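# Swap bottle in pedal bin for towel, lid closed

## Task

Lift the bottle out of the pedal bin and set it standing upright on the table, then place the towel inside the bin and allow the lid to close.

## Robot and tools

ROBOT. Two arms: left_arm with a five-finger left hand and right_arm with a five-finger right hand. A post stands on the floor behind them. Base positions in the scene frame: left_arm (+0.023, +0.421, -0.001) m, quat_wxyz (+1.000, 0, 0, -0.003); right_arm (-0.047, -0.348, 0) m, quat_wxyz (+1.000, 0, 0, 0).

FRAMES. Scene frame: origin at table-top height midway between the nominal bases, +z up, +x out over the table, left_arm on the +y side. Image left/right does not match arm names. Printed hand poses and velocities are in each arm's own base frame (may be off by a few cm). Commanded offsets are along the current Hand target's own axes. Hand point: rigid with the palm, 0.15 m out from the wrist flange along the fingers and 0.05 m in front of the palm. Its +z runs along straight fingers, +y out of the palm, +x across the palm away from the thumb on the right hand and toward the thumb on the left hand. Straight fingertips sit 0.06-0.07 m past the point on +z, 0.06 m behind it on -y. A wrist bracket on the little-finger side can collide. With fingers level, the wrist can sit below the point (to 0.11 m palm down, 0.23 m palm up) and reach the table first.

ROW LAYOUT. Every command row is 28 numbers in [-1, 1], both arms always present: left dx, dy, dz, rx, ry, rz, then left little, ring, middle, index, thumb_bend, thumb_turn, force_limit, speed; then the same 14 for the right arm. dx..rz are an OFFSET, not a pose: 1.0 = 0.6 m or 180 degrees, rx/ry/rz form one rotation vector, measured from the Hand target the arm had when the action or move began. All six 0 = ask nothing new. Finger numbers are absolute targets: +1 open/straight, -1 curled; thumb_bend +1 straight, -1 fully bent; thumb_turn +1 beside palm, -1 in front of palm facing the fingers. force_limit: -1 about 0 N up to +1 about 10 N (15 N for the two thumb motors). speed: -1 almost still, full from +0.48 up. To keep a hand unchanged, resend its last executed eight numbers; if none sent yet, send hand_measured then hand_force_limit and hand_speed.

TOOLS.
execute_actions(actions, cameras): actions is a list of actions; each action is 1-15 rows, one per 1/30 s step, a short one repeating its last row to step 15. All rows of one action count from that action's starting Hand target, so a repeated offset moves further. cameras: list of names, ["all"], [] or null (images by default only when actions is empty).
move(target, speed, blend, stop_force, zero, blocking, cameras): straight-line path of each hand point. target is one row or up to 15 rows, all offsets from the same starting Hand targets. speed in m/s, 0.002-3.6, default 0.25 (turns up to twice that in rad/s); one value or one per target. blend in m, rounds corners in a list; 0 stops at each. stop_force 3-120 N ends an arm's path when its wrist sensor feels that much push against its motion; all listed targets must then share hand numbers; not allowed with blocking=false. zero (default true) rezeroes before a stop_force move. Whole move capped at 10 s. No obstacle avoidance. A path bringing the wrist near its own base axis is refused; go around. The result adds a move: line: done, off_target, moving, held or fault, plus limits=paced (pose clipped) or limits=held (steps withheld).
wait(seconds 0-3600): runs the scene, no new commands. stop(): brakes a running move. zoom_image(camera, region=[x0,y0,x1,y1] pixels, at most 504x504) on the latest image of cam_high (672x504), cam_low (672x504), cam_left_wrist (616x616) or cam_right_wrist (616x616). show_instructions(): reference pages. zero_wrist_force(arm: left_arm or right_arm). finished_scene(scene=1): final.

RESULTS. end_effector_position (m), end_effector_quat_wxyz, velocities (omitted when joints are only noisy), Hand target (last commanded pose after clipping; next offsets start there; a settling gap is re-requested by the next execute_actions). hand_measured, hand_stopped_by (moving, target, force, stalled, fault), hand_load_n (N at fingertip, positive pushes open; near 0 after a lost grip), hand_force_limit, hand_speed, in the six-motor order. Joint torques (whole drive output). Wrist force/torque along the hand axes, plus a line with the peak since last shown. Step readings in execute_actions only. MOTOR HOT at 70 °C; OVER-TEMPERATURE FAULT at 85 °C halts an arm 30-60 s.

GRIPPING. Thumb in front: encloses 0.035-0.065 m objects, handles down to 0.025 m; thumb tip to index pad pinches light items up to 0.08 m. Close at speed -0.94 or lower for a gentle grip. A motor only restarts on a changed target; to squeeze harder raise force_limit and send a more-closed target.

MOTION LIMITS. Orientation is clipped to 32 degrees from measured each step. Motion lags commands by 0.09-0.22 s; fast moves overshoot.

AVOID. An arm stops 10 s if contact torque reaches joint limits (wrists 25.7 N m, others 138), if outside force reaches about 150 N (±25), or if a wrist strays 0.9 degrees or shoulder/elbow 7.5 degrees from plan. Targets past firm contact fault stiff arms. Arm-to-arm contact, including gripping the other hand, can fail everything. Anything off the table fails the task. No drops, slams, releasing moving parts, hard hits or heavy finger loads; objects may get small outside pushes.

Each tool is called after "Request:" as name([rows], argument=value, ...), one row to a line, values as JSON.

Reference images:

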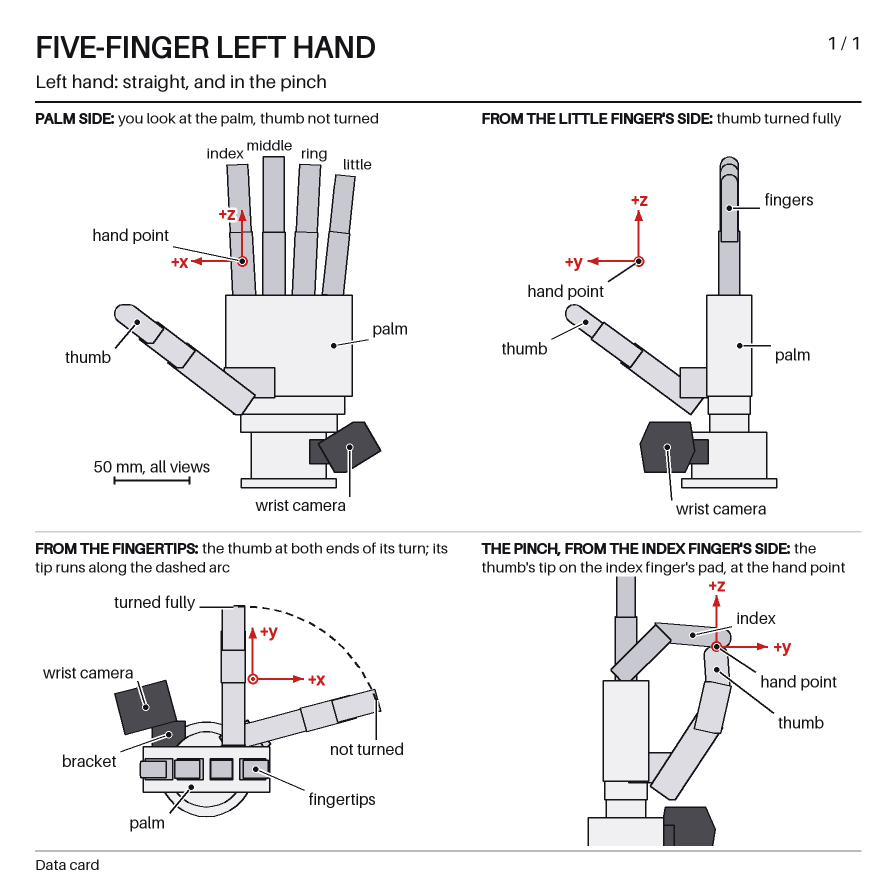

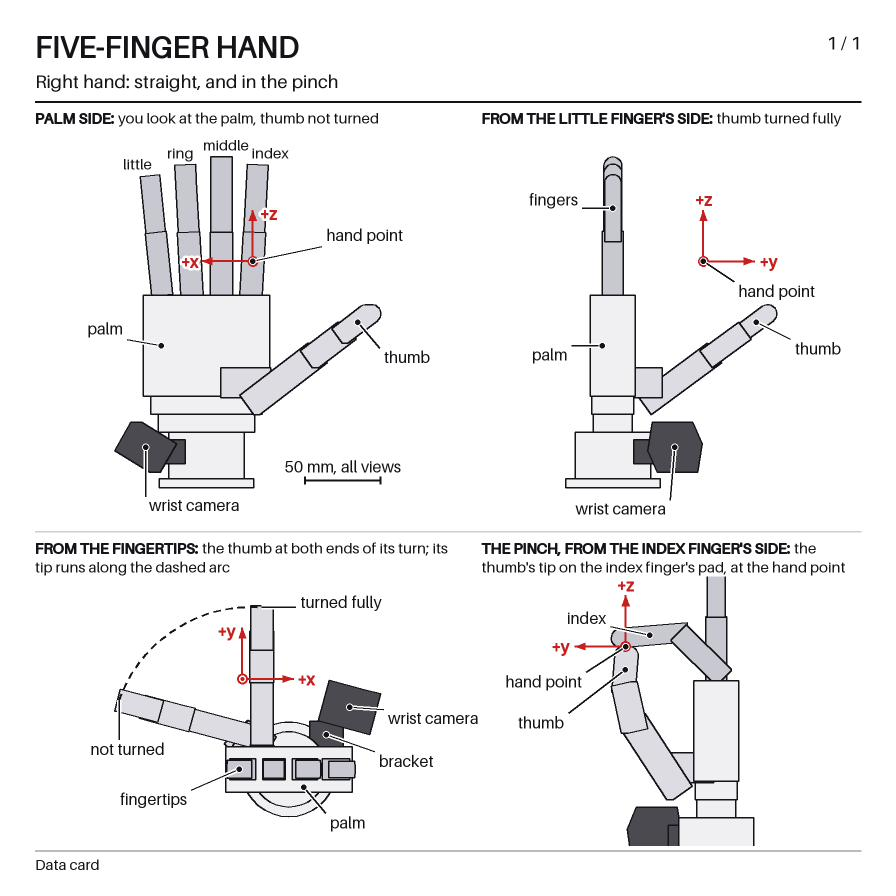

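## Session

Request:
execute_actions(actions=[], cameras=["all"])

Scene clock: 0.00 s.
left_arm: end_effector_position=(+0.1196, -0.2823, +0.1536) hand_measured=(+1.000, +1.000, +1.000, +1.000, +1.000, +1.000) hand_load_n=(+0.0, +0.0, +0.0, +0.0, +0.0, +0.0) hand_stopped_by=(target, target, target, target, target, target) hand_force_limit=0.00 hand_speed=-0.80 end_effector_quat_wxyz=(-0.059, +0.931, -0.235, -0.273) | right_arm: end_effector_position=(+0.0550, +0.1206, +0.3221) hand_measured=(+1.000, +1.000, +1.000, +1.000, +1.000, +1.000) hand_load_n=(+0.0, +0.0, +0.0, +0.0, +0.0, +0.0) hand_stopped_by=(target, target, target, target, target, target) hand_force_limit=0.00 hand_speed=-0.80 end_effector_quat_wxyz=(-0.505, -0.360, +0.781, +0.072)
Joint positions: left_arm=[2.666 -1.86 -1.951 1.673 -1.562 1.592] | right_arm=[-0.047 -1.526 2.174 1.967 1.865 -2.311]
Joint velocities: within noise
Joint torques (N m): no reading
Wrist force (N): no reading
Wrist torque (N m): no reading
Wrist force, peak (N): no reading
Hand target: left_arm +0.1196, -0.2823, +0.1536; -0.059, +0.931, -0.235, -0.273 | right_arm +0.0550, +0.1206, +0.3221; -0.505, -0.360, +0.781, +0.072

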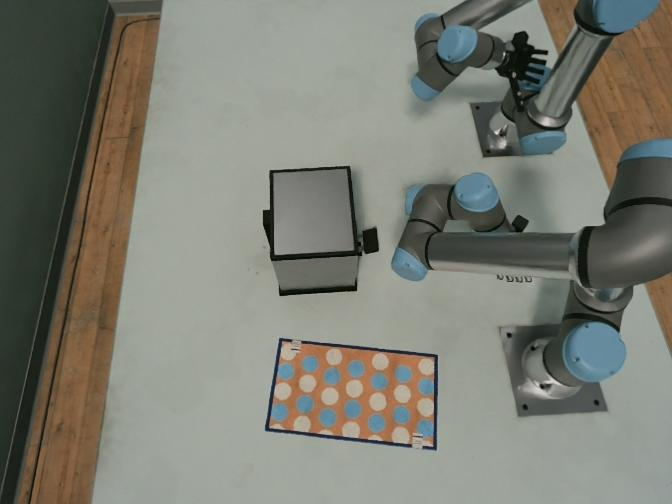

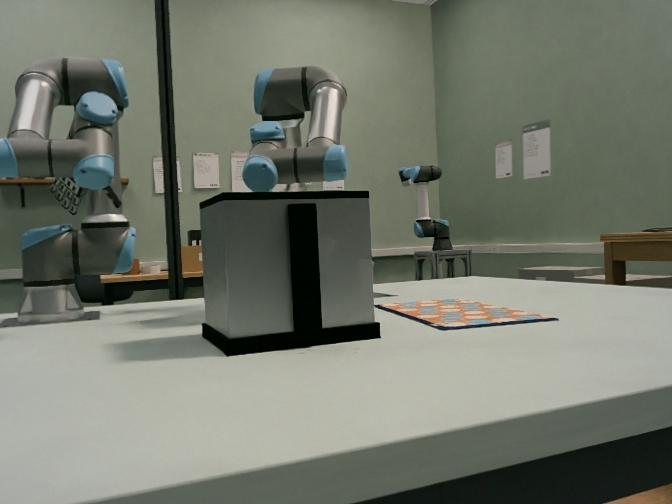

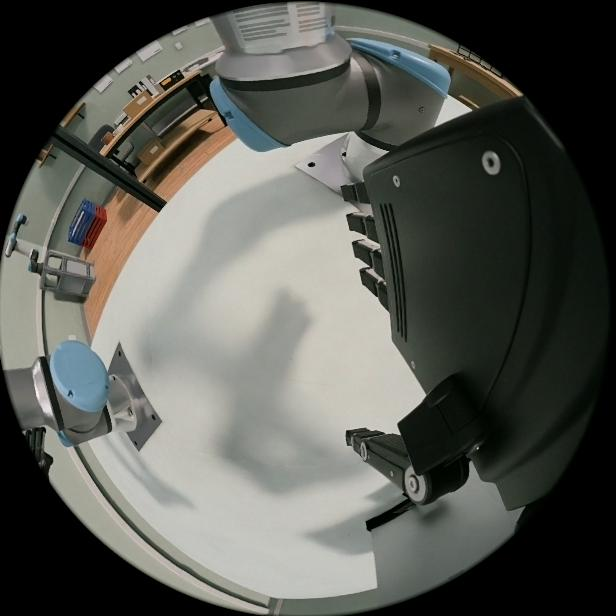

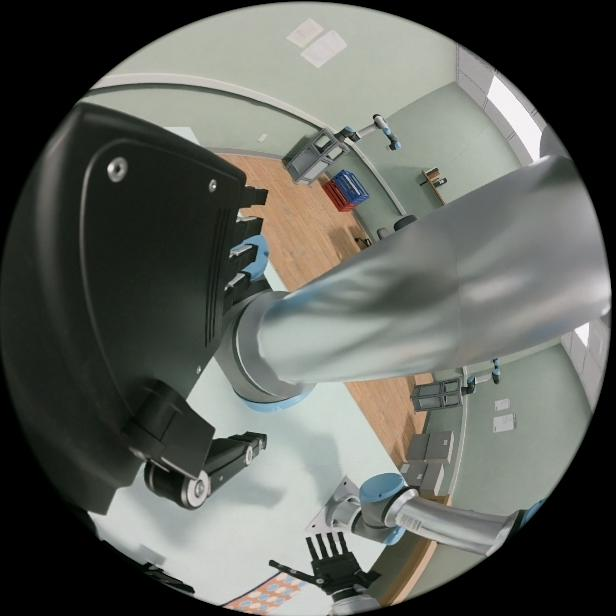

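Request:
zoom_image(camera="cam_high", region=[230, 140, 470, 320])

Request:
zoom_image(camera="cam_low", region=[170, 160, 570, 380])

Request:
zoom_image(camera="cam_high", region=[240, 320, 480, 460])

Scaled by 2.100 from the camera's image (finer frame: 960x720).

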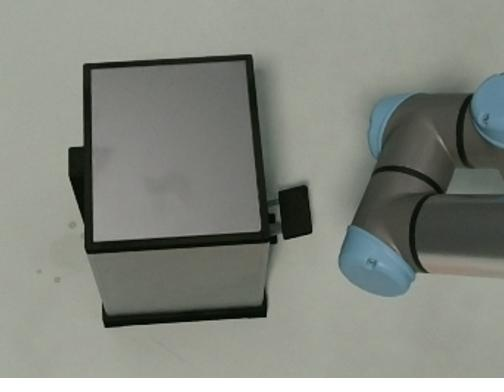

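Scaled by 1.260 from the camera's image (finer frame: 960x720).

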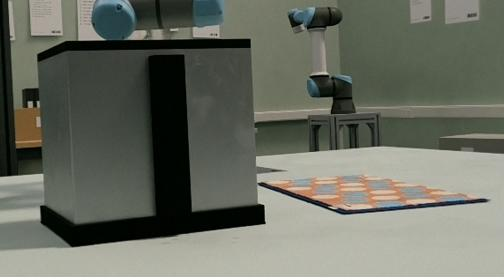

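Scaled by 2.100 from the camera's image (finer frame: 960x720).

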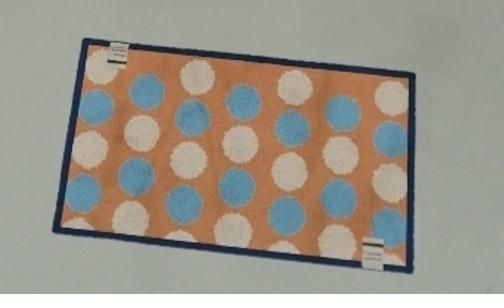

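Request:
move(target=[0.155,-0.519,-0.398,-0.0385,0.178,-0.153,1,1,1,1,1,1,0,-0.8,0,0,0,0,0,0,1,1,1,1,1,1,0,-0.8], cameras=["all"])

Scene clock: 123.93 s.
left_arm: end_effector_position=(+0.4496, -0.1019, +0.2993) hand_measured=(+1.000, +1.000, +1.000, +1.000, +1.000, +1.000) hand_load_n=(+0.0, +0.0, +0.0, +0.0, +0.0, +0.0) hand_stopped_by=(target, target, target, target, target, target) hand_force_limit=0.00 hand_speed=-0.80 end_effector_quat_wxyz=(+0.000, +1.000, +0.000, +0.000) | right_arm: end_effector_position=(+0.0550, +0.1206, +0.3221) hand_measured=(+1.000, +1.000, +1.000, +1.000, +1.000, +1.000) hand_load_n=(+0.0, +0.0, +0.0, +0.0, +0.0, +0.0) hand_stopped_by=(target, target, target, target, target, target) hand_force_limit=0.00 hand_speed=-0.80 end_effector_quat_wxyz=(-0.505, -0.360, +0.781, +0.072)
Joint positions: left_arm=[3.365 -1.827 -1.377 1.632 -1.571 1.794] | right_arm=[-0.047 -1.526 2.174 1.967 1.865 -2.311]
Joint torques (N m): left_arm=[5.85 22.82 30.53 -4.26 1.93 -1.49] | right_arm=[-0.23 -15.87 -13.21 2.54 0.35 0.23]
Wrist force (N): left_arm=[0.2 0.6 0.0] | right_arm=[0.2 0.0 -0.2]
Wrist torque (N m): left_arm=[0.07 0.05 -0.06] | right_arm=[0.01 -0.03 0.00]
Wrist force, peak (N): left_arm=[0.0 1.3 0.5] | right_arm=[0.2 -0.5 -0.5]
Hand target: left_arm +0.4496, -0.1019, +0.2993; +0.000, +1.000, +0.000, +0.000 | right_arm +0.0550, +0.1206, +0.3221; -0.505, -0.360, +0.781, +0.072
Off the commanded pose: left_arm 0.000 m, 0 deg | right_arm 0.000 m, 0 deg.
move: done

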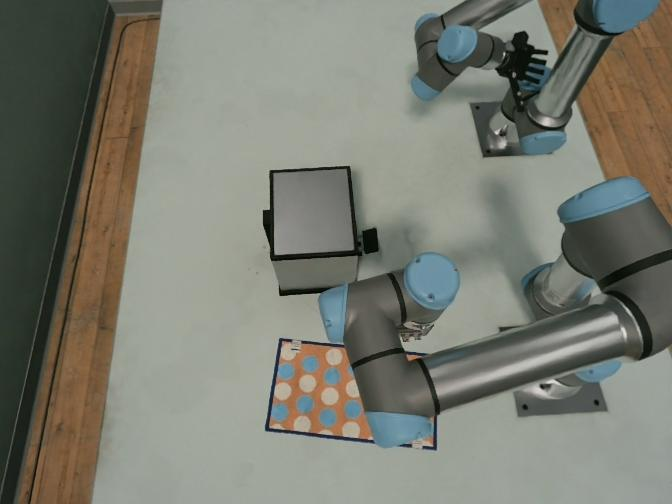

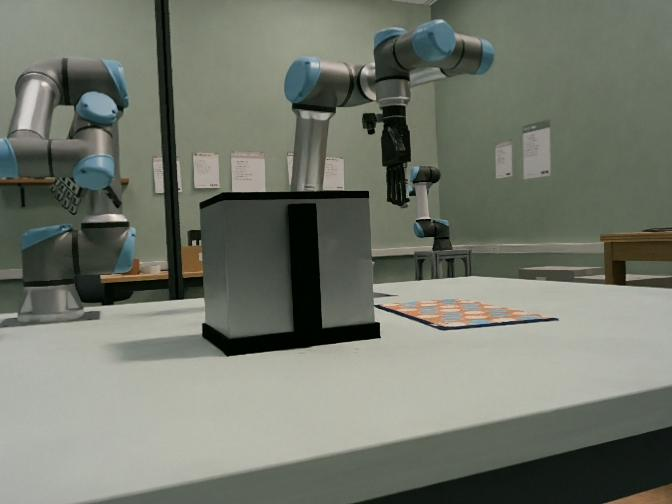

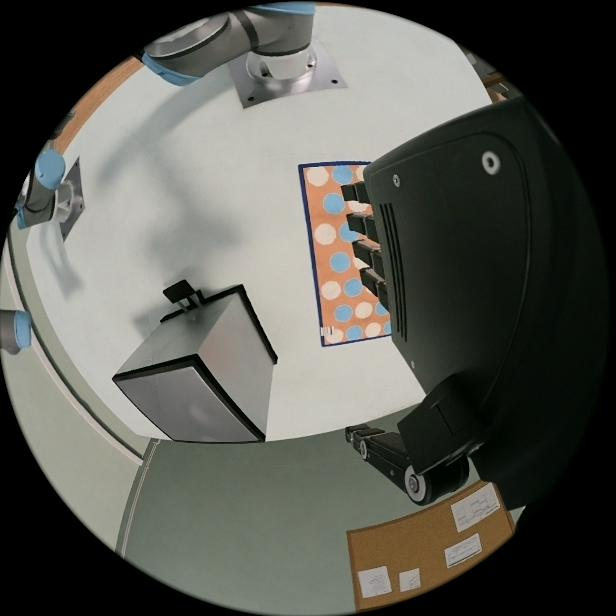

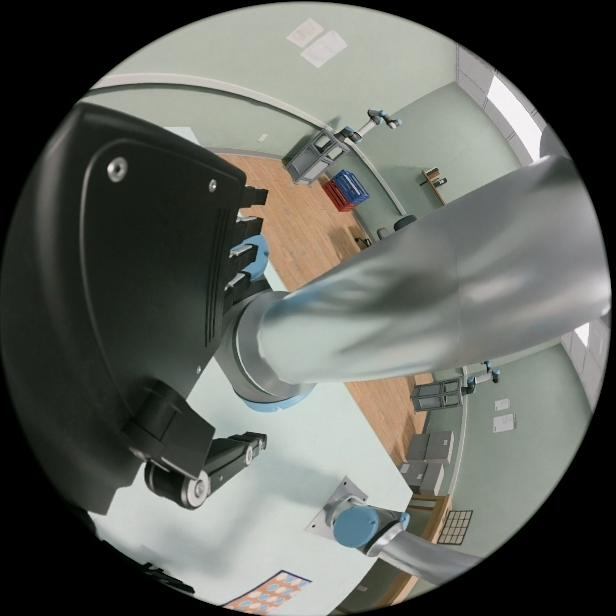

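Request:
move(target=[0,0,0.333,0,0,0,1,1,1,1,1,1,0,-0.8,0,0,0,0,0,0,1,1,1,1,1,1,0,-0.8], cameras=["all"])

Scene clock: 195.97 s.
left_arm: end_effector_position=(+0.4495, -0.1019, +0.0996) hand_measured=(+1.000, +1.000, +1.000, +1.000, +1.000, +1.000) hand_load_n=(+0.0, +0.0, +0.0, +0.5, +0.0, +0.0) hand_stopped_by=(target, target, target, target, target, target) hand_force_limit=0.00 hand_speed=-0.80 end_effector_quat_wxyz=(+0.000, +1.000, +0.000, +0.000) | right_arm: end_effector_position=(+0.0550, +0.1206, +0.3221) hand_measured=(+1.000, +1.000, +1.000, +1.000, +1.000, +1.000) hand_load_n=(+0.0, +0.0, +0.0, +0.0, +0.0, +0.0) hand_stopped_by=(target, target, target, target, target, target) hand_force_limit=0.00 hand_speed=-0.80 end_effector_quat_wxyz=(-0.505, -0.360, +0.781, +0.072)
Joint positions: left_arm=[3.365 -1.968 -1.723 2.119 -1.571 1.794] | right_arm=[-0.047 -1.526 2.174 1.967 1.865 -2.311]
Joint torques (N m): left_arm=[-8.26 26.23 2.33 -1.02 2.05 -1.47] | right_arm=[0.68 -16.72 -13.54 2.69 0.16 0.31]
Wrist force (N): left_arm=[0.4 0.6 0.5] | right_arm=[0.2 -0.2 -0.1]
Wrist torque (N m): left_arm=[0.05 0.02 -0.05] | right_arm=[-0.02 -0.03 0.01]
Wrist force, peak (N): left_arm=[0.5 0.6 1.4] | right_arm=[0.4 -0.3 -0.3]
Hand target: left_arm +0.4495, -0.1019, +0.0995; +0.000, +1.000, +0.000, +0.000 | right_arm +0.0550, +0.1206, +0.3221; -0.505, -0.360, +0.781, +0.072
Off the commanded pose: left_arm 0.000 m, 0 deg | right_arm 0.000 m, 0 deg.
move: done

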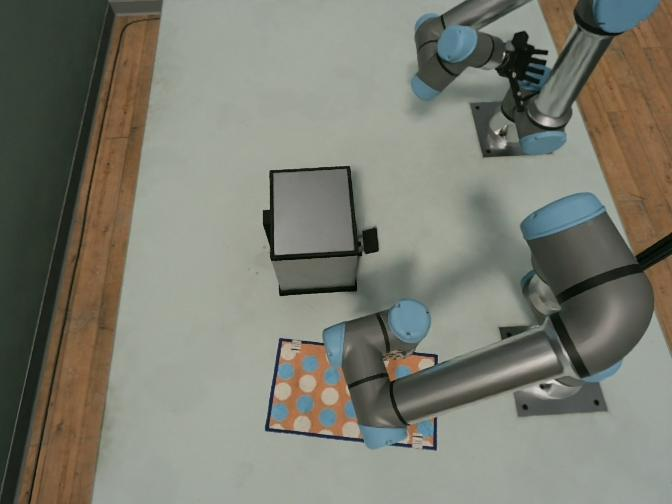

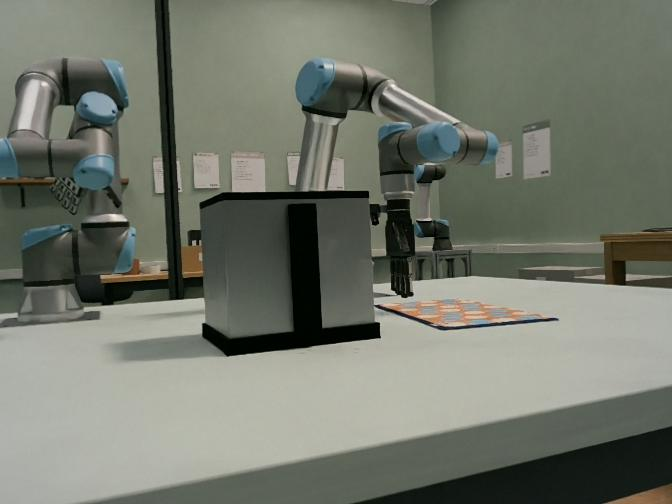

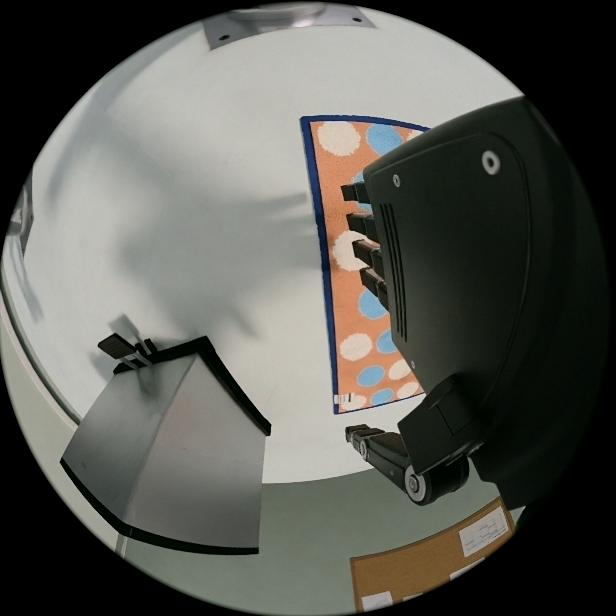

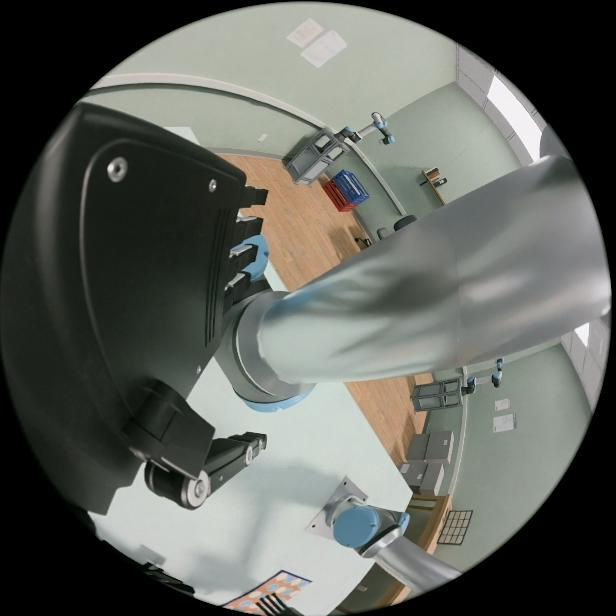

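Request:
zoom_image(camera="cam_low", region=[340, 180, 480, 320])

Request:
zoom_image(camera="cam_high", region=[300, 280, 460, 440])

Request:
zoom_image(camera="cam_left_wrist", region=[40, 300, 300, 560])

Scaled by 3.600 from the camera's image (finer frame: 960x720).

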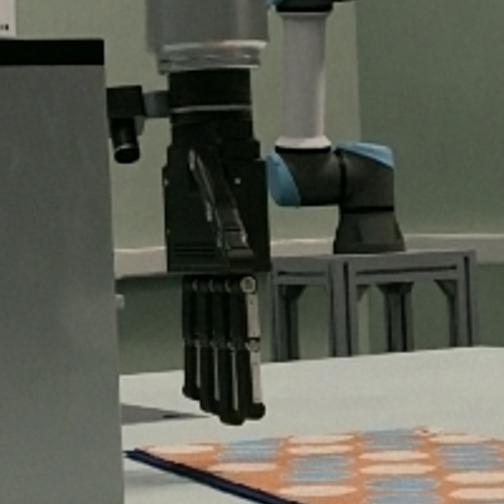

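Scaled by 3.150 from the camera's image (finer frame: 960x720).

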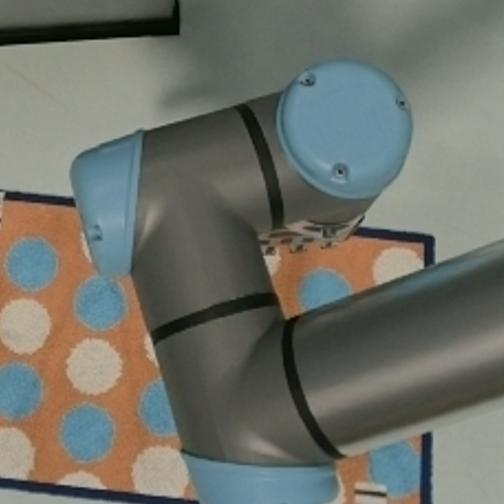

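Scaled by 1.938 from the camera's image (finer frame: 880x880).

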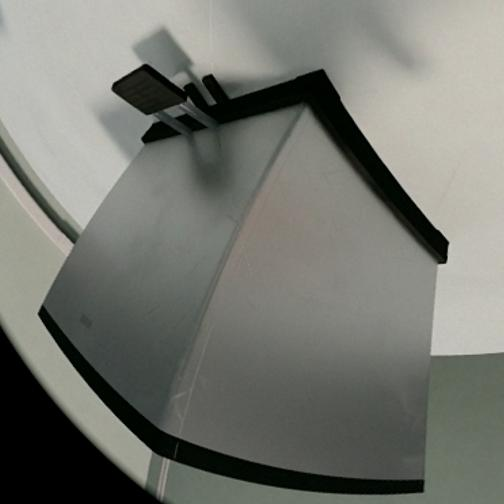

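Request:
move(target=[0,0,-0.25,0,0,0,1,1,1,1,1,1,0,-0.8,-0.455,0.041,-0.5823,0.4831,-0.2853,-0.1281,-1,-1,-1,-1,1,1,0,0], cameras=["all"])

Scene clock: 469.10 s.
left_arm: end_effector_position=(+0.4496, -0.1019, +0.2495) hand_measured=(+1.000, +1.000, +1.000, +1.000, +1.000, +1.000) hand_load_n=(+0.0, +0.0, +0.0, +0.0, +0.0, +0.0) hand_stopped_by=(target, target, target, target, target, target) hand_force_limit=0.00 hand_speed=-0.80 end_effector_quat_wxyz=(+0.000, +1.000, +0.000, +0.000) | right_arm: end_effector_position=(+0.3997, +0.3998, +0.3006) hand_measured=(-1.000, -1.000, +0.368, +0.462, +1.000, +1.000) hand_load_n=(+0.0, +0.0, +0.0, +0.0, +0.0, +0.0) hand_stopped_by=(target, target, force, force, target, target) hand_force_limit=0.00 hand_speed=0.00 end_effector_quat_wxyz=(-0.242, +0.664, -0.664, +0.242)
Joint positions: left_arm=[3.365 -1.841 -1.486 1.756 -1.571 1.794] | right_arm=[0.624 -1.242 1.185 1.028 1.956 -2.638]
Joint torques (N m): left_arm=[1.26 36.6 30.15 -4.25 0 1.59] | right_arm=[0.39 -41.46 -6.21 -1.26 -1.9 -1.98]
Wrist force (N): left_arm=[0.3 0.4 -0.3] | right_arm=[0.5 2.8 0.6]
Wrist torque (N m): left_arm=[0.07 0.03 -0.04] | right_arm=[0.33 0.04 0.23]
Wrist force, peak (N): left_arm=[0.7 0.6 0.3] | right_arm=[7.8 -14.2 0.9]
Hand target: left_arm +0.4496, -0.1019, +0.2495; +0.000, +1.000, +0.000, +0.000 | right_arm +0.3997, +0.3998, +0.3006; -0.243, +0.664, -0.664, +0.242
Off the commanded pose: left_arm 0.000 m, 0 deg | right_arm 0.000 m, 0 deg.
move: done

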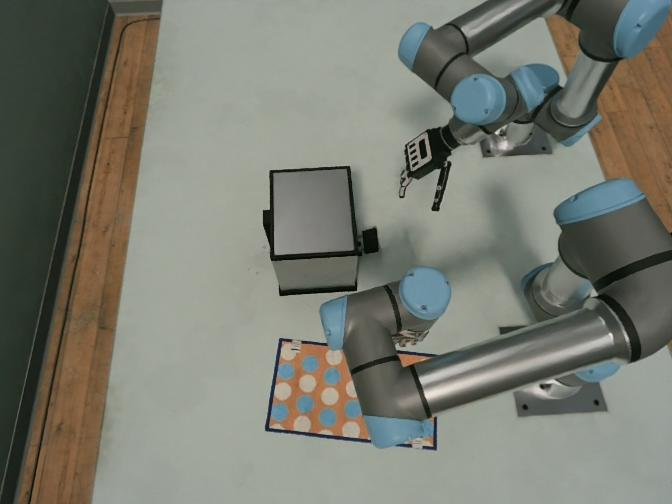

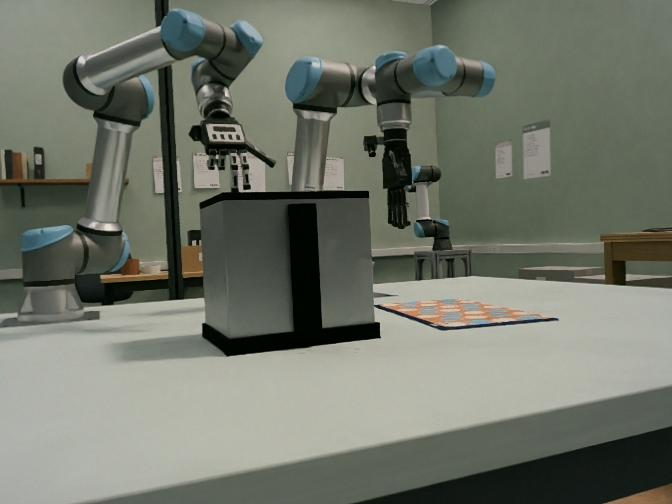

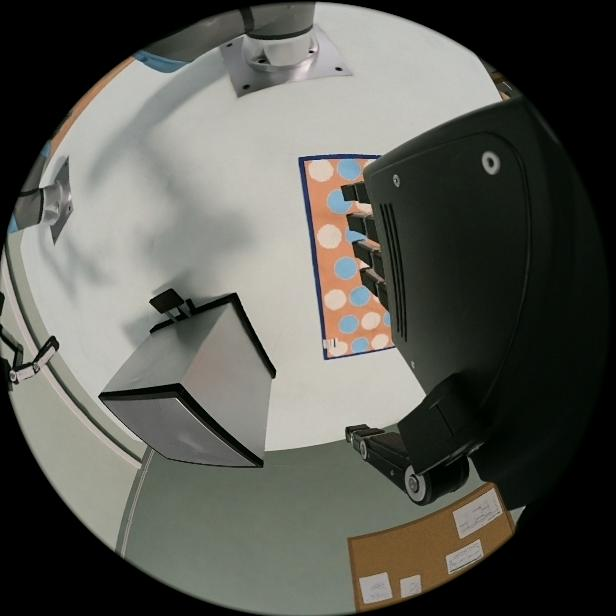

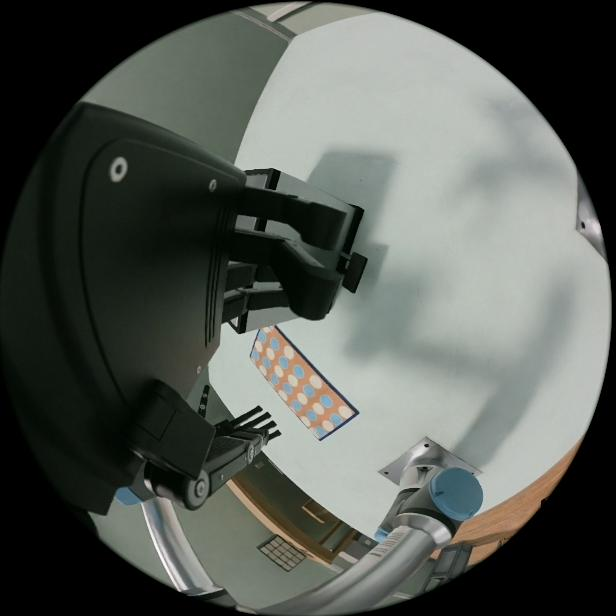

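Request:
move(target=[0,0,0,0,0,0,1,1,1,1,1,1,0,-0.8,-0.08,0.1008,0.2418,0,0,0,-1,-1,-0.99,-0.99,1,1,0.2,-0.5], cameras=["all"], speed=0.15)

Scene clock: 498.03 s.
left_arm: end_effector_position=(+0.4496, -0.1019, +0.2495) hand_measured=(+1.000, +1.000, +1.000, +1.000, +1.000, +1.000) hand_load_n=(+0.0, +0.0, +0.0, +0.0, +0.0, +0.0) hand_stopped_by=(target, target, target, target, target, target) hand_force_limit=0.00 hand_speed=-0.80 end_effector_quat_wxyz=(+0.000, +1.000, +0.000, +0.000) | right_arm: end_effector_position=(+0.4469, +0.4478, +0.1507) hand_measured=(-1.000, -1.000, -0.990, -0.990, +1.000, +1.000) hand_load_n=(+0.0, +0.0, +0.0, +0.0, +0.0, +0.0) hand_stopped_by=(target, target, target, target, target, target) hand_force_limit=0.20 hand_speed=-0.50 end_effector_quat_wxyz=(-0.243, +0.664, -0.664, +0.242)
Joint positions: left_arm=[3.365 -1.841 -1.486 1.756 -1.571 1.794] | right_arm=[0.646 -1.035 1.27 0.744 1.969 -2.619]
Joint torques (N m): left_arm=[-6.46 36.47 30.38 -4.2 -0.96 0.56] | right_arm=[6.67 -31.72 -31.92 -1.04 2.94 2.15]
Wrist force (N): left_arm=[0.2 0.5 -0.2] | right_arm=[0.4 2.7 0.4]
Wrist torque (N m): left_arm=[0.08 0.05 -0.06] | right_arm=[0.32 0.07 0.03]
Wrist force, peak (N): left_arm=[0.4 0.7 -0.4] | right_arm=[0.5 3.3 1.1]
Hand target: left_arm +0.4496, -0.1019, +0.2495; +0.000, +1.000, +0.000, +0.000 | right_arm +0.4469, +0.4478, +0.1507; -0.243, +0.664, -0.664, +0.242
Off the commanded pose: left_arm 0.000 m, 0 deg | right_arm 0.000 m, 0 deg.
move: done

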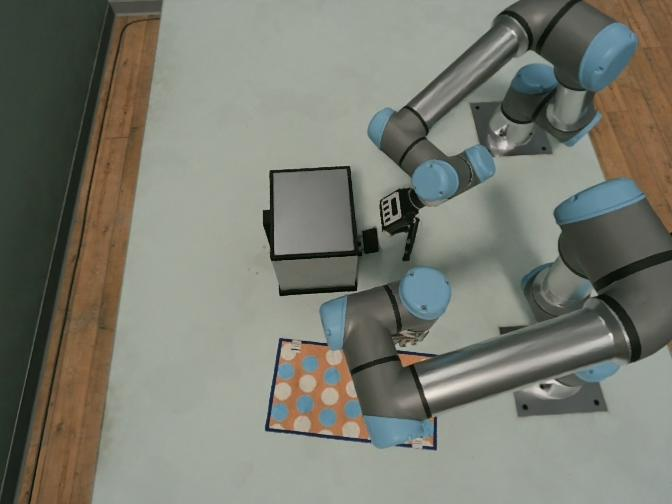

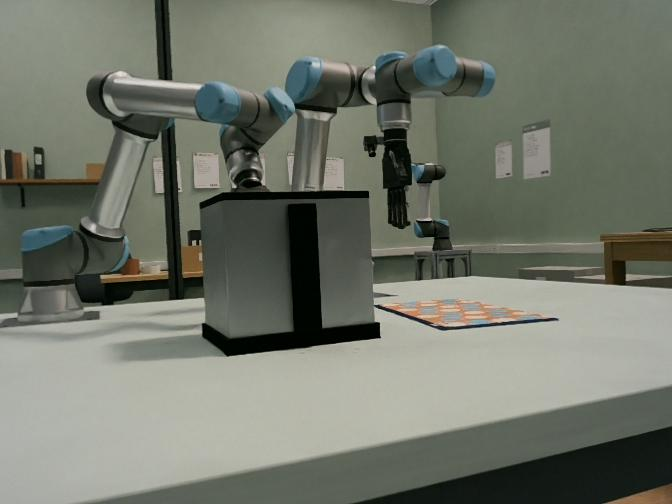

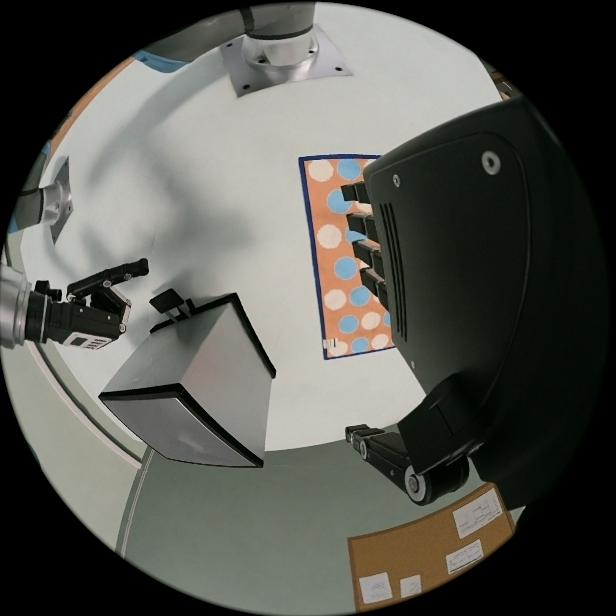

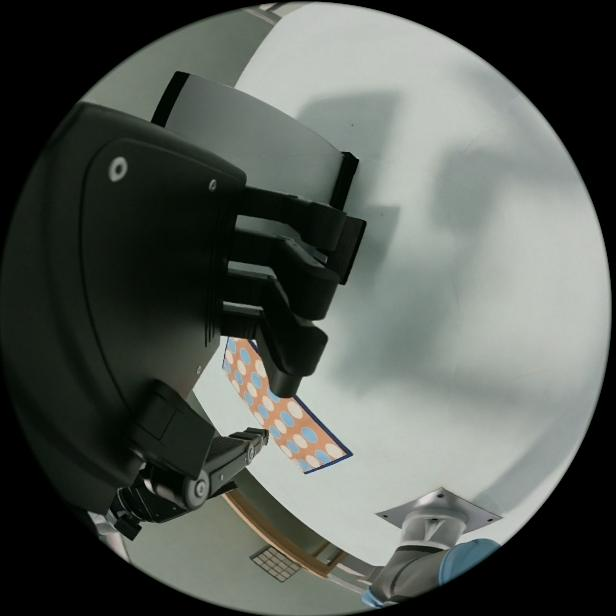

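Request:
zoom_image(camera="cam_left_wrist", region=[0, 220, 240, 440])

Request:
zoom_image(camera="cam_right_wrist", region=[220, 140, 440, 420])

Request:
zoom_image(camera="cam_high", region=[340, 160, 460, 280])

Scaled by 2.100 from the camera's image (finer frame: 880x880).

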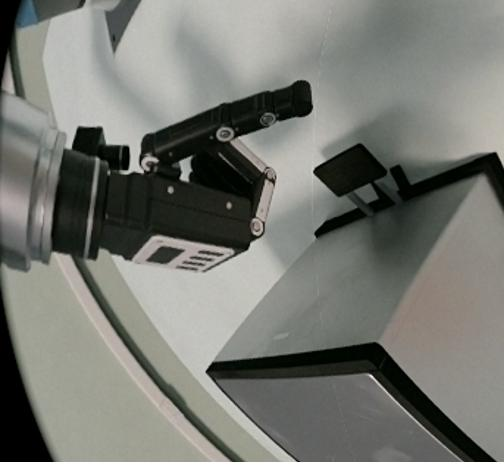

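Scaled by 1.800 from the camera's image (finer frame: 880x880).

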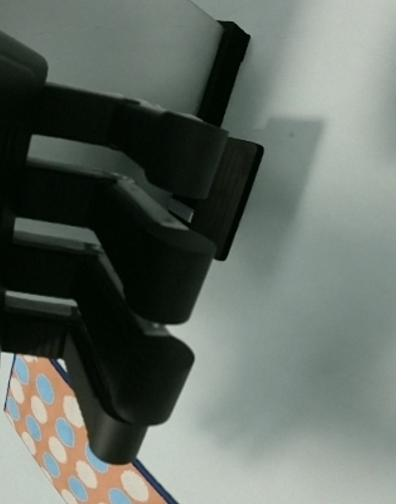

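Scaled by 4.200 from the camera's image (finer frame: 960x720).

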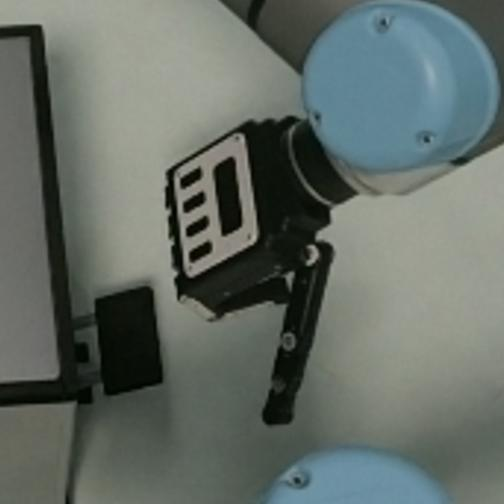

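Request:
move(target=[0,0,0,0,0,0,1,1,1,1,1,1,0,-0.8,0,0.023,0.0895,0,0,0,-1,-1,-0.99,-0.99,1,1,0.2,-0.5], cameras=["cam_high", "cam_left_wrist","cam_right_wrist"], speed=0.1)

Request:
zoom_image(camera="cam_left_wrist", region=[0, 220, 240, 440])

Request:
zoom_image(camera="cam_right_wrist", region=[220, 140, 440, 420])

Scene clock: 558.80 s.
left_arm: end_effector_position=(+0.4496, -0.1019, +0.2495) hand_measured=(+1.000, +1.000, +1.000, +1.000, +1.000, +1.000) hand_load_n=(+0.0, +0.0, +0.0, +0.0, +0.0, +0.0) hand_stopped_by=(target, target, target, target, target, target) hand_force_limit=0.00 hand_speed=-0.80 end_effector_quat_wxyz=(+0.000, +1.000, +0.000, +0.000) | right_arm: end_effector_position=(+0.4708, +0.4478, +0.1007) hand_measured=(-1.000, -1.000, -0.990, -0.990, +1.000, +1.000) hand_load_n=(+0.0, +0.0, +0.0, +0.0, +0.0, +0.0) hand_stopped_by=(target, target, target, target, target, target) hand_force_limit=0.20 hand_speed=-0.50 end_effector_quat_wxyz=(-0.242, +0.664, -0.664, +0.242)
Joint positions: left_arm=[3.365 -1.841 -1.486 1.756 -1.571 1.794] | right_arm=[0.619 -0.965 1.289 0.646 1.953 -2.643]
Joint torques (N m): left_arm=[-6.5 36.06 30.06 -4.19 -0.64 -0.46] | right_arm=[-7.24 -33.62 -24.63 -0.76 -1.93 -2.06]
Wrist force (N): left_arm=[0.3 0.6 -0.3] | right_arm=[0.5 2.8 0.4]
Wrist torque (N m): left_arm=[0.09 0.04 -0.05] | right_arm=[0.33 0.05 0.23]
Wrist force, peak (N): left_arm=[0.6 0.5 -0.7] | right_arm=[0.7 3.0 1.0]
Hand target: left_arm +0.4496, -0.1019, +0.2495; +0.000, +1.000, +0.000, +0.000 | right_arm +0.4709, +0.4478, +0.1007; -0.243, +0.664, -0.664, +0.242
Off the commanded pose: left_arm 0.000 m, 0 deg | right_arm 0.000 m, 0 deg.
move: done

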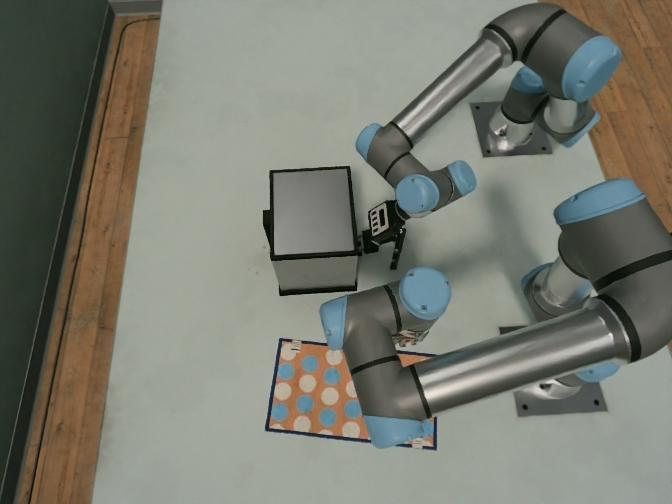

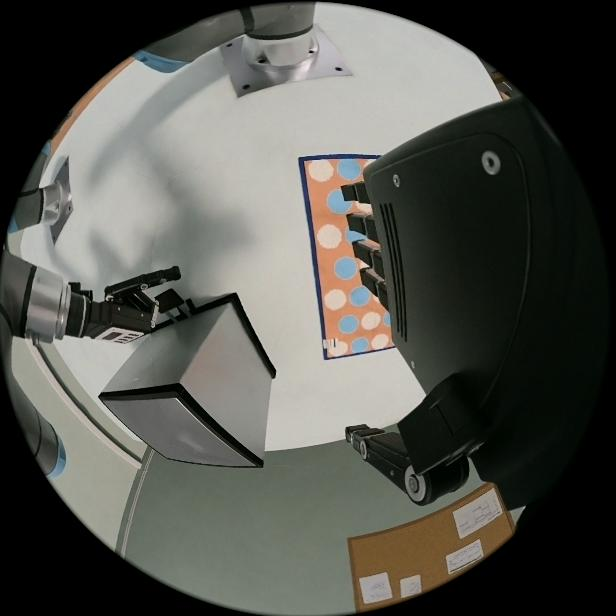

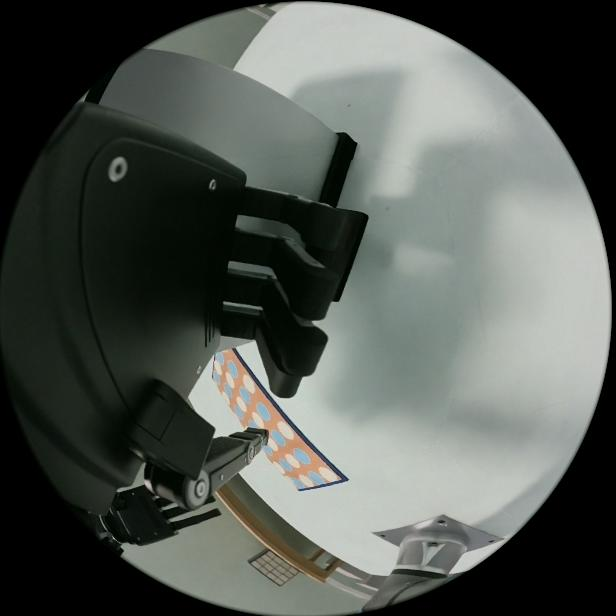

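Scaled by 2.100 from the camera's image (finer frame: 880x880).

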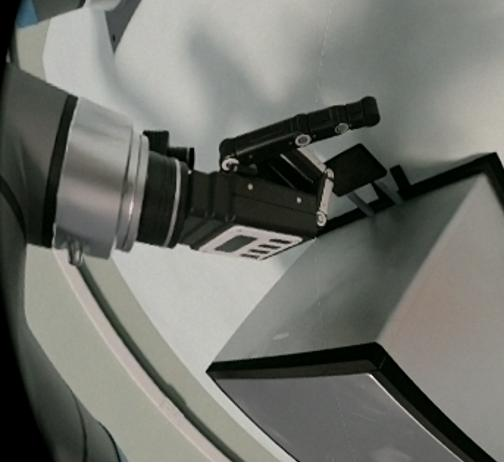

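Scaled by 1.800 from the camera's image (finer frame: 880x880).

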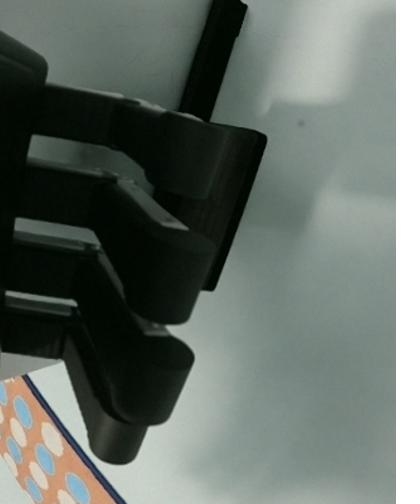

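Request:
move(target=[0,0,0,0,0,0,1,1,1,1,1,1,0,-0.8,0.03,0.0087,0.0362,0,0,0,-1,-1,-0.99,-0.99,1,1,0.2,-0.5], cameras=[], speed=0.1)

Request:
move(target=[0,0,0,0,0,0,1,1,1,1,1,1,0,-0.8,0,0.0429,0.0511,0,0,0,-1,-1,-0.99,-0.99,1,1,0.2,-0.5], cameras=["cam_high", "cam_left_wrist","cam_right_wrist"], speed=0.02, stop_force=5)

Request:
zoom_image(camera="cam_left_wrist", region=[0, 220, 240, 440])

Request:
zoom_image(camera="cam_right_wrist", region=[220, 140, 440, 420])

Scene clock: 625.30 s.
left_arm: end_effector_position=(+0.4496, -0.1019, +0.2495) hand_measured=(+1.000, +1.000, +1.000, +1.000, +1.000, +1.000) hand_load_n=(+0.0, +0.0, +0.0, +0.0, +0.0, +0.0) hand_stopped_by=(target, target, target, target, target, target) hand_force_limit=0.00 hand_speed=-0.80 end_effector_quat_wxyz=(+0.000, +1.000, +0.000, +0.000) | right_arm: end_effector_position=(+0.4809, +0.4299, +0.0807) hand_measured=(-1.000, -1.000, -0.990, -0.990, +1.000, +1.000) hand_load_n=(+0.0, +0.0, +0.5, +0.0, +0.0, +0.0) hand_stopped_by=(target, target, target, target, target, target) hand_force_limit=0.20 hand_speed=-0.50 end_effector_quat_wxyz=(-0.243, +0.664, -0.664, +0.242)
Joint positions: left_arm=[3.365 -1.841 -1.486 1.756 -1.571 1.794] | right_arm=[0.58 -0.967 1.343 0.581 1.931 -2.677]
Joint torques (N m): left_arm=[-6 35.45 30.47 -4.1 -0.76 -1.25] | right_arm=[-6.6 -50.01 -6.23 -0.86 -1.88 -1.86]
Wrist force (N): left_arm=[0.3 0.5 -0.3] | right_arm=[0.6 2.9 0.4]
Wrist torque (N m): left_arm=[0.08 0.04 -0.05] | right_arm=[0.36 0.04 0.24]
Wrist force, peak (N): left_arm=[0.3 0.8 -0.7] | right_arm=[1.0 3.1 1.1]
Hand target: left_arm +0.4496, -0.1019, +0.2495; +0.000, +1.000, +0.000, +0.000 | right_arm +0.4809, +0.4298, +0.0807; -0.243, +0.664, -0.664, +0.242
Off the commanded pose: left_arm 0.000 m, 0 deg | right_arm 0.000 m, 0 deg.
move: done

Scene clock: 628.67 s.
left_arm: end_effector_position=(+0.4496, -0.1019, +0.2495) hand_measured=(+1.000, +1.000, +1.000, +1.000, +1.000, +1.000) hand_load_n=(+0.0, +0.0, +0.0, +0.0, +0.0, +0.0) hand_stopped_by=(target, target, target, target, target, target) hand_force_limit=0.00 hand_speed=-0.80 end_effector_quat_wxyz=(+0.000, +1.000, +0.000, +0.000) | right_arm: end_effector_position=(+0.4810, +0.4298, +0.0413) hand_measured=(-1.000, -1.000, -0.990, -0.990, +1.000, +1.000) hand_load_n=(+0.0, +0.0, +0.0, +0.0, +0.0, +0.0) hand_stopped_by=(target, target, target, target, target, target) hand_force_limit=0.20 hand_speed=-0.50 end_effector_quat_wxyz=(-0.243, +0.664, -0.664, +0.242)
Joint positions: left_arm=[3.365 -1.841 -1.486 1.756 -1.571 1.794] | right_arm=[0.58 -0.928 1.388 0.497 1.931 -2.677]
Joint torques (N m): left_arm=[-6.08 35.08 30.07 -4.2 -0.73 -1.05] | right_arm=[-0.82 -48.51 -27.31 3.51 -1.75 -1.72]
Wrist force (N): left_arm=[0.4 0.4 -0.3] | right_arm=[0.3 -2.4 -1.2]
Wrist torque (N m): left_arm=[0.06 0.02 -0.04] | right_arm=[0.07 0.10 0.10]
Wrist force, peak (N): left_arm=[0.3 0.7 -0.7] | right_arm=[0.0 -5.3 -1.3]
Hand target: left_arm +0.4496, -0.1019, +0.2495; +0.000, +1.000, +0.000, +0.000 | right_arm +0.4810, +0.4298, +0.0413; -0.243, +0.664, -0.664, +0.242 (not the last commanded pose)
Off the commanded pose: left_arm 0.000 m, 0 deg | right_arm 0.001 m, 0 deg.
move: contact (right_arm)

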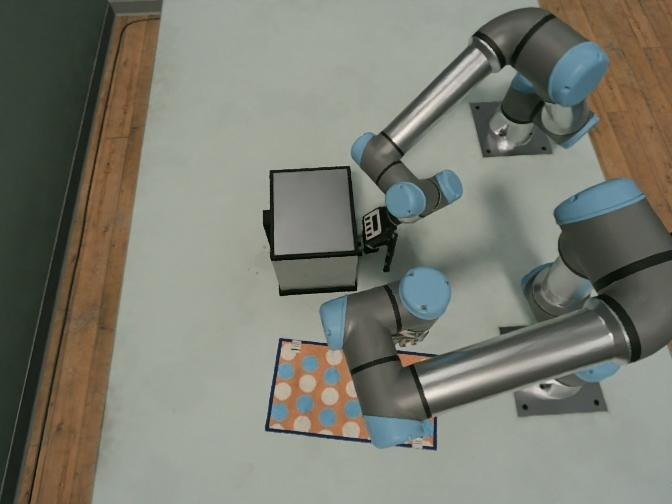

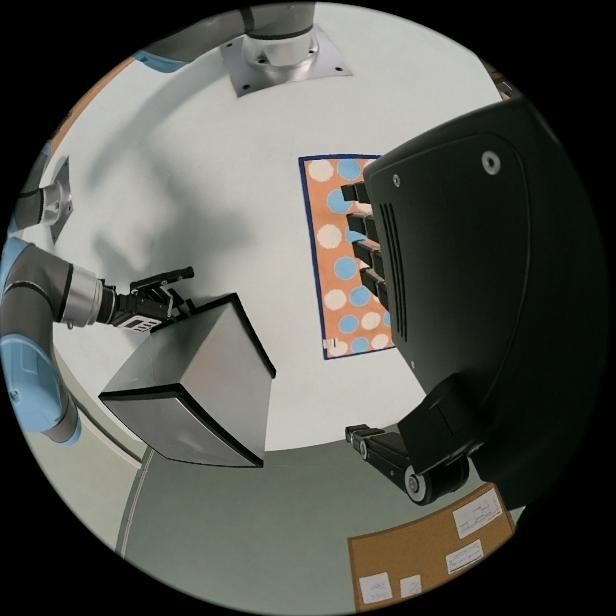

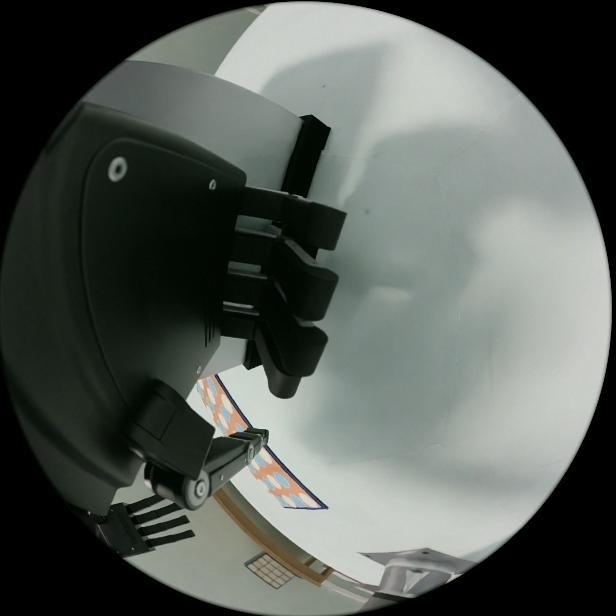

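Scaled by 2.100 from the camera's image (finer frame: 880x880).

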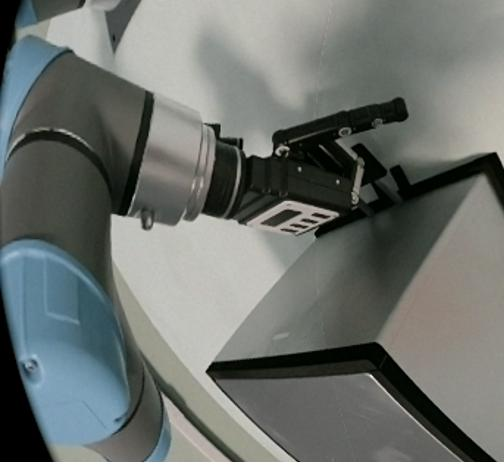

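Scaled by 1.800 from the camera's image (finer frame: 880x880).

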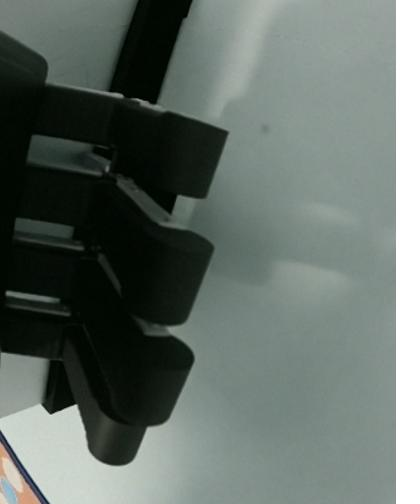

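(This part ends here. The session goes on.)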